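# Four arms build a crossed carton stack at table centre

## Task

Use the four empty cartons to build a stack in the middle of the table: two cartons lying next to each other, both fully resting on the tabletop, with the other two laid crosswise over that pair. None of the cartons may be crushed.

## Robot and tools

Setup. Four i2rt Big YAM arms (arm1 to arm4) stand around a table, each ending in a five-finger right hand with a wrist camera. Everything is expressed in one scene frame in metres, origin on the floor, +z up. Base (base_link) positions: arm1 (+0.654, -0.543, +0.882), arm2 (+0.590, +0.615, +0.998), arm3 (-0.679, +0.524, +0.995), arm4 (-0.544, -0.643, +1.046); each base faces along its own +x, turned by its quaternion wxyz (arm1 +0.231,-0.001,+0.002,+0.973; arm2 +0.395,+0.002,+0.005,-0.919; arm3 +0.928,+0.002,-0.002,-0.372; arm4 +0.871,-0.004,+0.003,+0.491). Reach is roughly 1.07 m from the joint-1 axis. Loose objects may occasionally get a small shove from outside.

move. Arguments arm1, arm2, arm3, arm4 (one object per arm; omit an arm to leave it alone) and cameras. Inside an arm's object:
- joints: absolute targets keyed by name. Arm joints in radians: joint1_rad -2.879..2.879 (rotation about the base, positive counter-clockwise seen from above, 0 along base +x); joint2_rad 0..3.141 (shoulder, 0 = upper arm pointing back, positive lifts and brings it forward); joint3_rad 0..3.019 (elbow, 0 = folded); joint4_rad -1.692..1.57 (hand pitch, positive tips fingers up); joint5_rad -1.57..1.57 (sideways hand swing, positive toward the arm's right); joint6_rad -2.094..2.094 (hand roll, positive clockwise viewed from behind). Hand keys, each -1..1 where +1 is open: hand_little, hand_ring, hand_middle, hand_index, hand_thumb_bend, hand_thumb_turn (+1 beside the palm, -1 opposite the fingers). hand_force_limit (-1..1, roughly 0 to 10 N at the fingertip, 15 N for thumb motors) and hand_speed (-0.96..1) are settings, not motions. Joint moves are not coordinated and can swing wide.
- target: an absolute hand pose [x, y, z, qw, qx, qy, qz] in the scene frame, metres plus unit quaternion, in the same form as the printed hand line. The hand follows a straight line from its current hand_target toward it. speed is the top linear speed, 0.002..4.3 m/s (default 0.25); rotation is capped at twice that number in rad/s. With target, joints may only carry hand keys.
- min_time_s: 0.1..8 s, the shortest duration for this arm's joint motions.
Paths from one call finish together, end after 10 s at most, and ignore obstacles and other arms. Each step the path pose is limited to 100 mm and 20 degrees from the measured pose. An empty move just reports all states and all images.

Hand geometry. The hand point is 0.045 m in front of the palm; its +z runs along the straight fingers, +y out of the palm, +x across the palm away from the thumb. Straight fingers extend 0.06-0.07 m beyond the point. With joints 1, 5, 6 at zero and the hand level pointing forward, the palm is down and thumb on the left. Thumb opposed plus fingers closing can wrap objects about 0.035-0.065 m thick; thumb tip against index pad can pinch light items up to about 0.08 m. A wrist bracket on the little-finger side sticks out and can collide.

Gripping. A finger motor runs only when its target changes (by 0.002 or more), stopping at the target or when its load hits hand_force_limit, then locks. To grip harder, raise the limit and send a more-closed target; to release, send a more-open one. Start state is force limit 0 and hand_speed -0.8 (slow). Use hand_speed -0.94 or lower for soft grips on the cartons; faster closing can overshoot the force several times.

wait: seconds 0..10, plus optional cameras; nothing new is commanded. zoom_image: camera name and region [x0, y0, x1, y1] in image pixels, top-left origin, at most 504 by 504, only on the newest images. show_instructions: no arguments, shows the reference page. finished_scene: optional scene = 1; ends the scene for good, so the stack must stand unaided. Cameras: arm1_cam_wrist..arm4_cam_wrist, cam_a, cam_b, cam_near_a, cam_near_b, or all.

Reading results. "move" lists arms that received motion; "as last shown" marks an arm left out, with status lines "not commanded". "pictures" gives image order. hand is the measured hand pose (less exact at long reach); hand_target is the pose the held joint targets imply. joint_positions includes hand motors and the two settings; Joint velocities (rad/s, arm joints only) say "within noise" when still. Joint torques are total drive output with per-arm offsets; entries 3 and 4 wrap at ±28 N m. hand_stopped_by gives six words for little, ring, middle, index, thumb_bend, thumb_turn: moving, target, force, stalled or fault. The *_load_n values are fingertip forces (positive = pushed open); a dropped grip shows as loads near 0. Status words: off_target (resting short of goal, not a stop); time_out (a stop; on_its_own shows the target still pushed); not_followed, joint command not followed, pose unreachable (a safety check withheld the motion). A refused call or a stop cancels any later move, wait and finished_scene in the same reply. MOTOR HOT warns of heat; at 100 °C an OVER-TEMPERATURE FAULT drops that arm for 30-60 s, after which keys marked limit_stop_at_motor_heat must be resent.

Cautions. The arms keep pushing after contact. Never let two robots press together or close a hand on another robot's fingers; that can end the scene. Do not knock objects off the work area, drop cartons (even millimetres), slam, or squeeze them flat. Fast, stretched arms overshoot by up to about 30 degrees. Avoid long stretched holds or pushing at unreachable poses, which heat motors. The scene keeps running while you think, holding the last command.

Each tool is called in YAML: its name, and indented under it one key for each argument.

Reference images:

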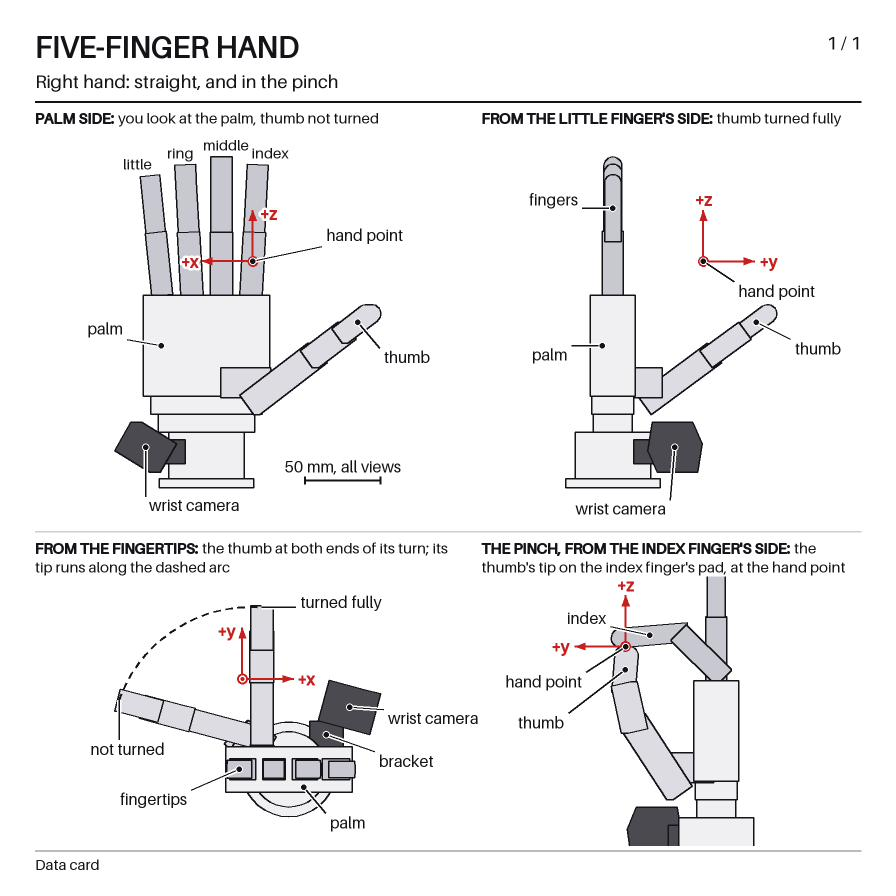

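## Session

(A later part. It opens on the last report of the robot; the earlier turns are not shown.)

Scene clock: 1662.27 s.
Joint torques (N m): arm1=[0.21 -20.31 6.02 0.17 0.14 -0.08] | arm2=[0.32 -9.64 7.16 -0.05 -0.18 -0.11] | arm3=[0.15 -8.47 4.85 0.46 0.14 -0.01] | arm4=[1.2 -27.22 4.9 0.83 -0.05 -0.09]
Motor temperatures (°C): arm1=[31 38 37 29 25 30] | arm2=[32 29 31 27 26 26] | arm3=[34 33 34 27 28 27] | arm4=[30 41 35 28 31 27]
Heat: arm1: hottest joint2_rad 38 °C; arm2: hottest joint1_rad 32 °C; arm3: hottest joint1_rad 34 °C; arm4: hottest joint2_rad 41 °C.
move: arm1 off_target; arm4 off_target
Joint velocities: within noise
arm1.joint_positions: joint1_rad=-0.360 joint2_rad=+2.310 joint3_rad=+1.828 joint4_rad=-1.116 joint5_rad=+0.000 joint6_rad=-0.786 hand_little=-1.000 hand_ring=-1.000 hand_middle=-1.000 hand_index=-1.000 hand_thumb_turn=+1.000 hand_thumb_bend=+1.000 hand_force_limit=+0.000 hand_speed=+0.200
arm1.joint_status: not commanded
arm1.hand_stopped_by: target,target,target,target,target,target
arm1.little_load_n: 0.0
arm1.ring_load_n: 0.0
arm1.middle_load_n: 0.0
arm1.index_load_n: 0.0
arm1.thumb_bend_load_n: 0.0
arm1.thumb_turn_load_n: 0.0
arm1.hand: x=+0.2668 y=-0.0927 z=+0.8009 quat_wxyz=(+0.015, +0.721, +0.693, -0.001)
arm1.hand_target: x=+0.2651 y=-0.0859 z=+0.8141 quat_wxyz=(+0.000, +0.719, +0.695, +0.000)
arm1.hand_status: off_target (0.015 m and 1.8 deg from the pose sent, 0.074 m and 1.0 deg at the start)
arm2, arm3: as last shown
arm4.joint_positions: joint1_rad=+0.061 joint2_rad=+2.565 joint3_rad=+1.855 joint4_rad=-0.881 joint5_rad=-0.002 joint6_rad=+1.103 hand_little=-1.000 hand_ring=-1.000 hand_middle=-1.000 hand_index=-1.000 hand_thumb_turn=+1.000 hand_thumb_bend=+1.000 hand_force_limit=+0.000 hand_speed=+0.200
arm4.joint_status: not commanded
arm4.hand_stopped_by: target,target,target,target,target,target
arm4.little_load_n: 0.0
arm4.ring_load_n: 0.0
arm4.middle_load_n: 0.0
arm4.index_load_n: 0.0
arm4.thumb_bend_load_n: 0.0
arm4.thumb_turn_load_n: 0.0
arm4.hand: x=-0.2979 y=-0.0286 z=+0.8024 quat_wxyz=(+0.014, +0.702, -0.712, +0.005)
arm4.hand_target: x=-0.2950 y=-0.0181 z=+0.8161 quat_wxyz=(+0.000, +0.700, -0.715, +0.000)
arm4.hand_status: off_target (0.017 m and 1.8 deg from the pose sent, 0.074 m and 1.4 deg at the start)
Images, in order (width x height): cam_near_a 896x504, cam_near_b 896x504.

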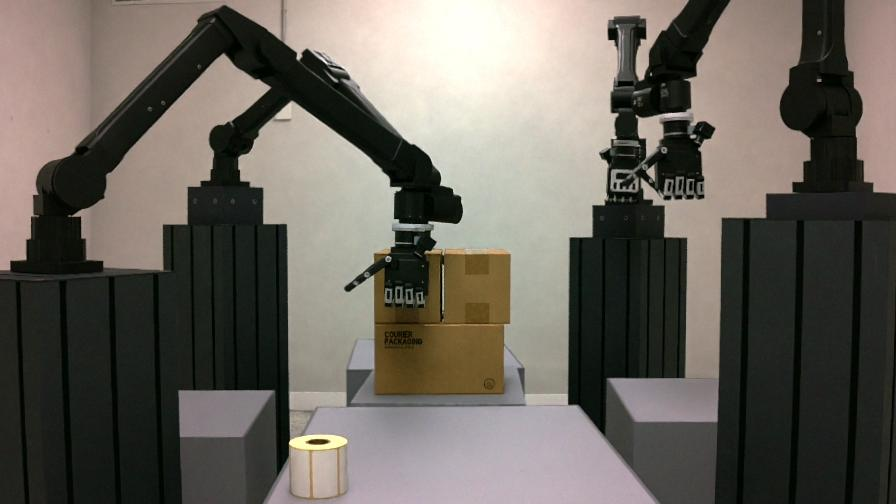

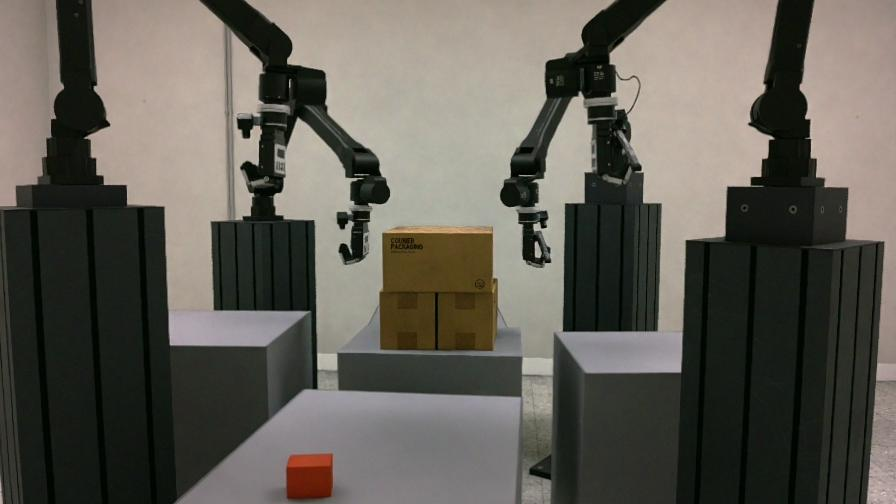

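Stack stands. Raise and clear.

move:
  arm4: {"target":[-0.3300,-0.08,0.95,0.0,0.699,-0.714,0.0],"speed":0.15}
  arm1: {"target":[0.3300,-0.13,0.95,0.0,0.7185,0.6945,0.0],"speed":0.15}
  cameras: ["all"]

zoom_image:
  camera: "cam_near_a"
  region: [330, 220, 540, 420]

zoom_image:
  camera: "cam_near_b"
  region: [320, 200, 540, 370]

Scene clock: 1666.80 s.
Joint torques (N m): arm1=[-0.09 -16.56 6.58 -0.32 0.13 -0.09] | arm2=[0.44 -9.29 7.12 0.06 -0.19 -0.12] | arm3=[0.21 -8.53 4.83 0.5 0.14 -0.02] | arm4=[1.38 -23.12 5.24 0.32 -0.03 -0.03]
Motor temperatures (°C): arm1=[31 38 36 29 25 30] | arm2=[32 29 31 27 26 26] | arm3=[34 33 34 27 28 27] | arm4=[30 42 35 28 31 27]
Heat: arm1: hottest joint2_rad 38 °C; arm2: hottest joint1_rad 32 °C; arm3: hottest joint1_rad 34 °C; arm4: hottest joint2_rad 42 °C.
move: arm1 done; arm4 done
Joint velocities: within noise
arm1.joint_positions: joint1_rad=-0.387 joint2_rad=+1.958 joint3_rad=+1.632 joint4_rad=-1.243 joint5_rad=+0.000 joint6_rad=-0.817 hand_little=-1.000 hand_ring=-1.000 hand_middle=-1.000 hand_index=-1.000 hand_thumb_turn=+1.000 hand_thumb_bend=+1.000 hand_force_limit=+0.000 hand_speed=+0.200
arm1.joint_status: not commanded
arm1.hand_stopped_by: target,target,target,target,target,target
arm1.little_load_n: 0.0
arm1.ring_load_n: 0.0
arm1.middle_load_n: 0.0
arm1.index_load_n: 0.0
arm1.thumb_bend_load_n: 0.0
arm1.thumb_turn_load_n: 0.0
arm1.hand: x=+0.3253 y=-0.1312 z=+0.9449 quat_wxyz=(+0.000, +0.720, +0.694, -0.001)
arm1.hand_target: x=+0.3299 y=-0.1300 z=+0.9501 quat_wxyz=(+0.000, +0.719, +0.695, +0.000)
arm1.hand_status: done (0.007 m and 0.2 deg from the pose sent, 0.166 m and 1.8 deg at the start)
arm2, arm3: as last shown
arm4.joint_positions: joint1_rad=+0.061 joint2_rad=+2.175 joint3_rad=+1.520 joint4_rad=-0.912 joint5_rad=-0.002 joint6_rad=+1.107 hand_little=-1.000 hand_ring=-1.000 hand_middle=-1.000 hand_index=-1.000 hand_thumb_turn=+1.000 hand_thumb_bend=+1.000 hand_force_limit=+0.000 hand_speed=+0.200
arm4.joint_status: not commanded
arm4.hand_stopped_by: target,target,target,target,target,target
arm4.little_load_n: 0.0
arm4.ring_load_n: 0.0
arm4.middle_load_n: 0.0
arm4.index_load_n: 0.0
arm4.thumb_bend_load_n: 0.0
arm4.thumb_turn_load_n: 0.0
arm4.hand: x=-0.3270 y=-0.0833 z=+0.9430 quat_wxyz=(+0.002, +0.701, -0.714, +0.001)
arm4.hand_target: x=-0.3300 y=-0.0801 z=+0.9498 quat_wxyz=(+0.000, +0.700, -0.715, +0.000)
arm4.hand_status: done (0.008 m and 0.3 deg from the pose sent, 0.160 m and 1.8 deg at the start)
pictures: arm1_cam_wrist, arm2_cam_wrist, arm3_cam_wrist, arm4_cam_wrist, cam_a, cam_b, cam_near_a, cam_near_b
Images, in order (width x height): arm1_cam_wrist 672x504, arm2_cam_wrist 672x504, arm3_cam_wrist 672x504, arm4_cam_wrist 672x504, cam_a 896x504, cam_b 896x504, cam_near_a 896x504, cam_near_b 896x504.

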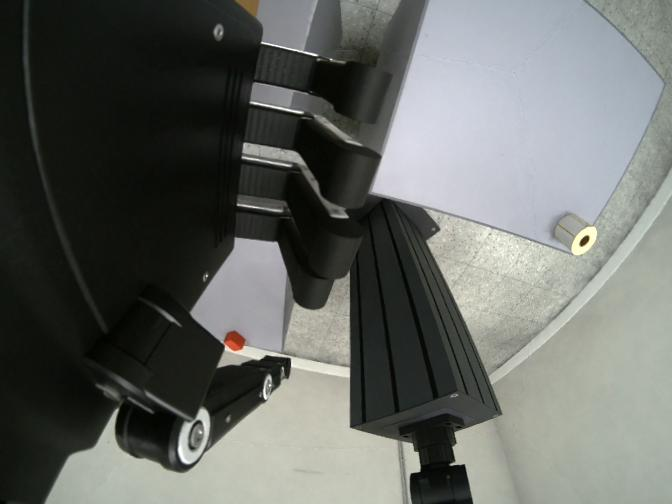

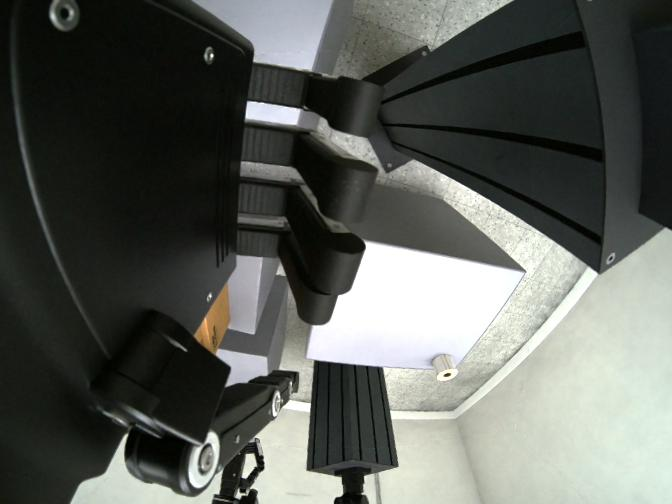

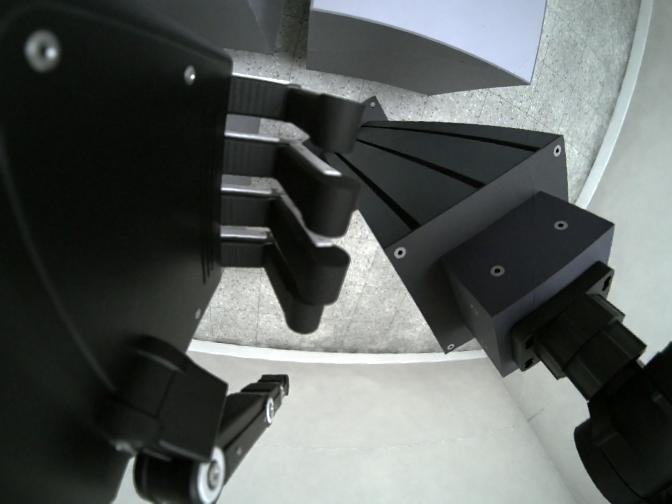

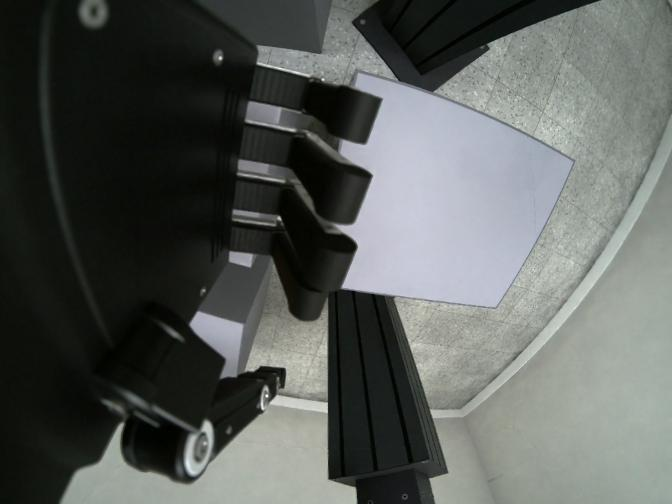

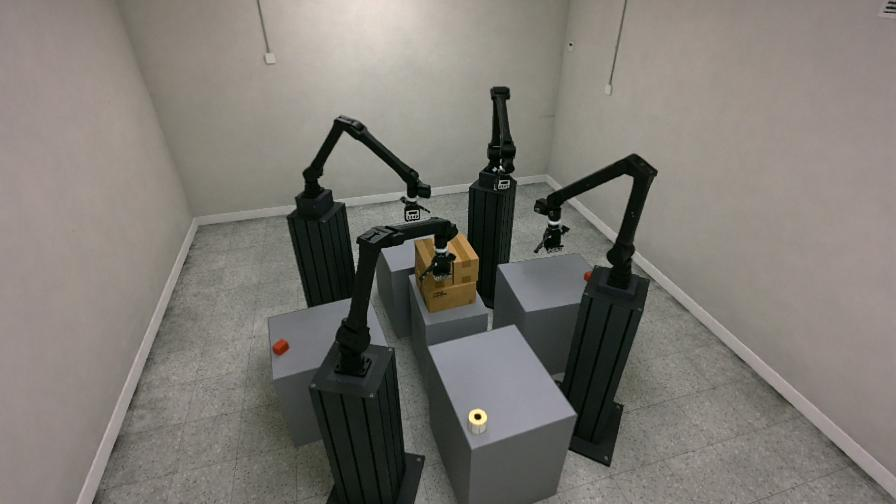

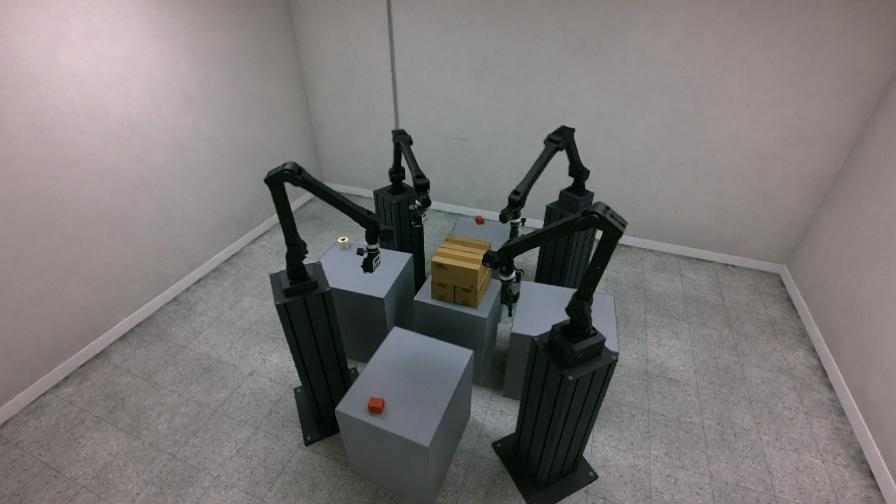

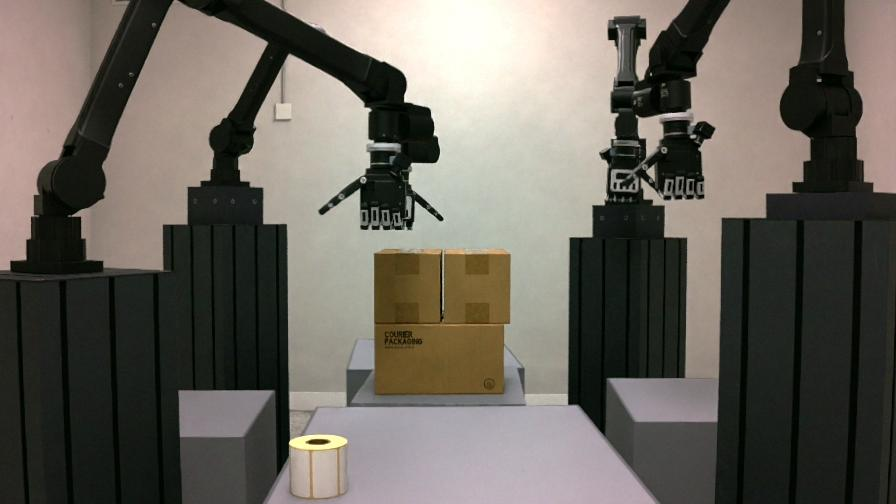

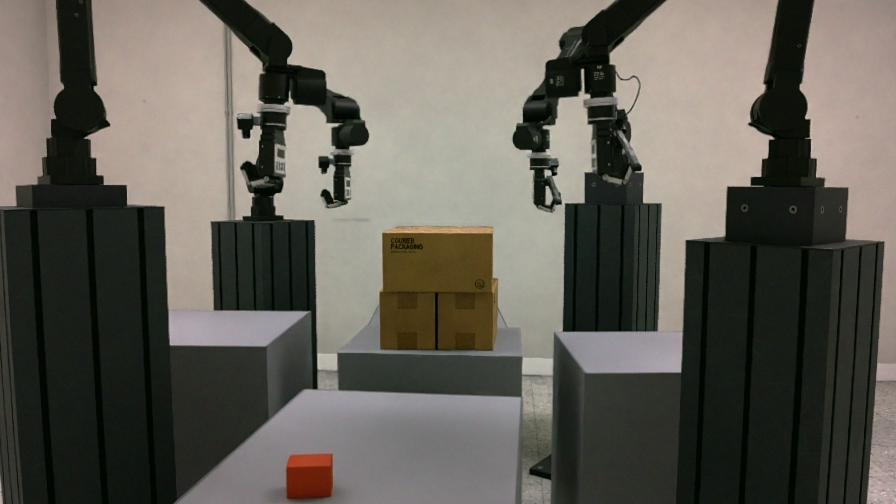

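Scaled by 2.400 from the camera's image (finer frame: 1280x720).

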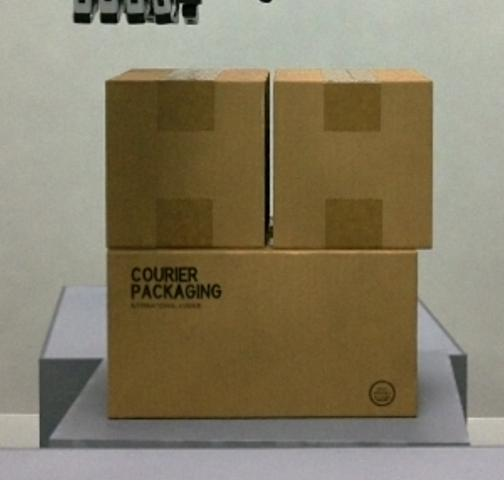

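Scaled by 2.291 from the camera's image (finer frame: 1280x720).

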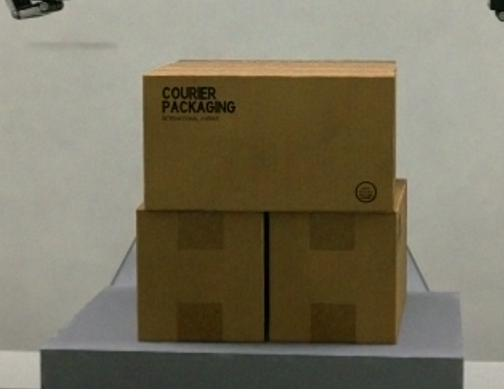

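finished_scene:

The scene is finished: the task was done.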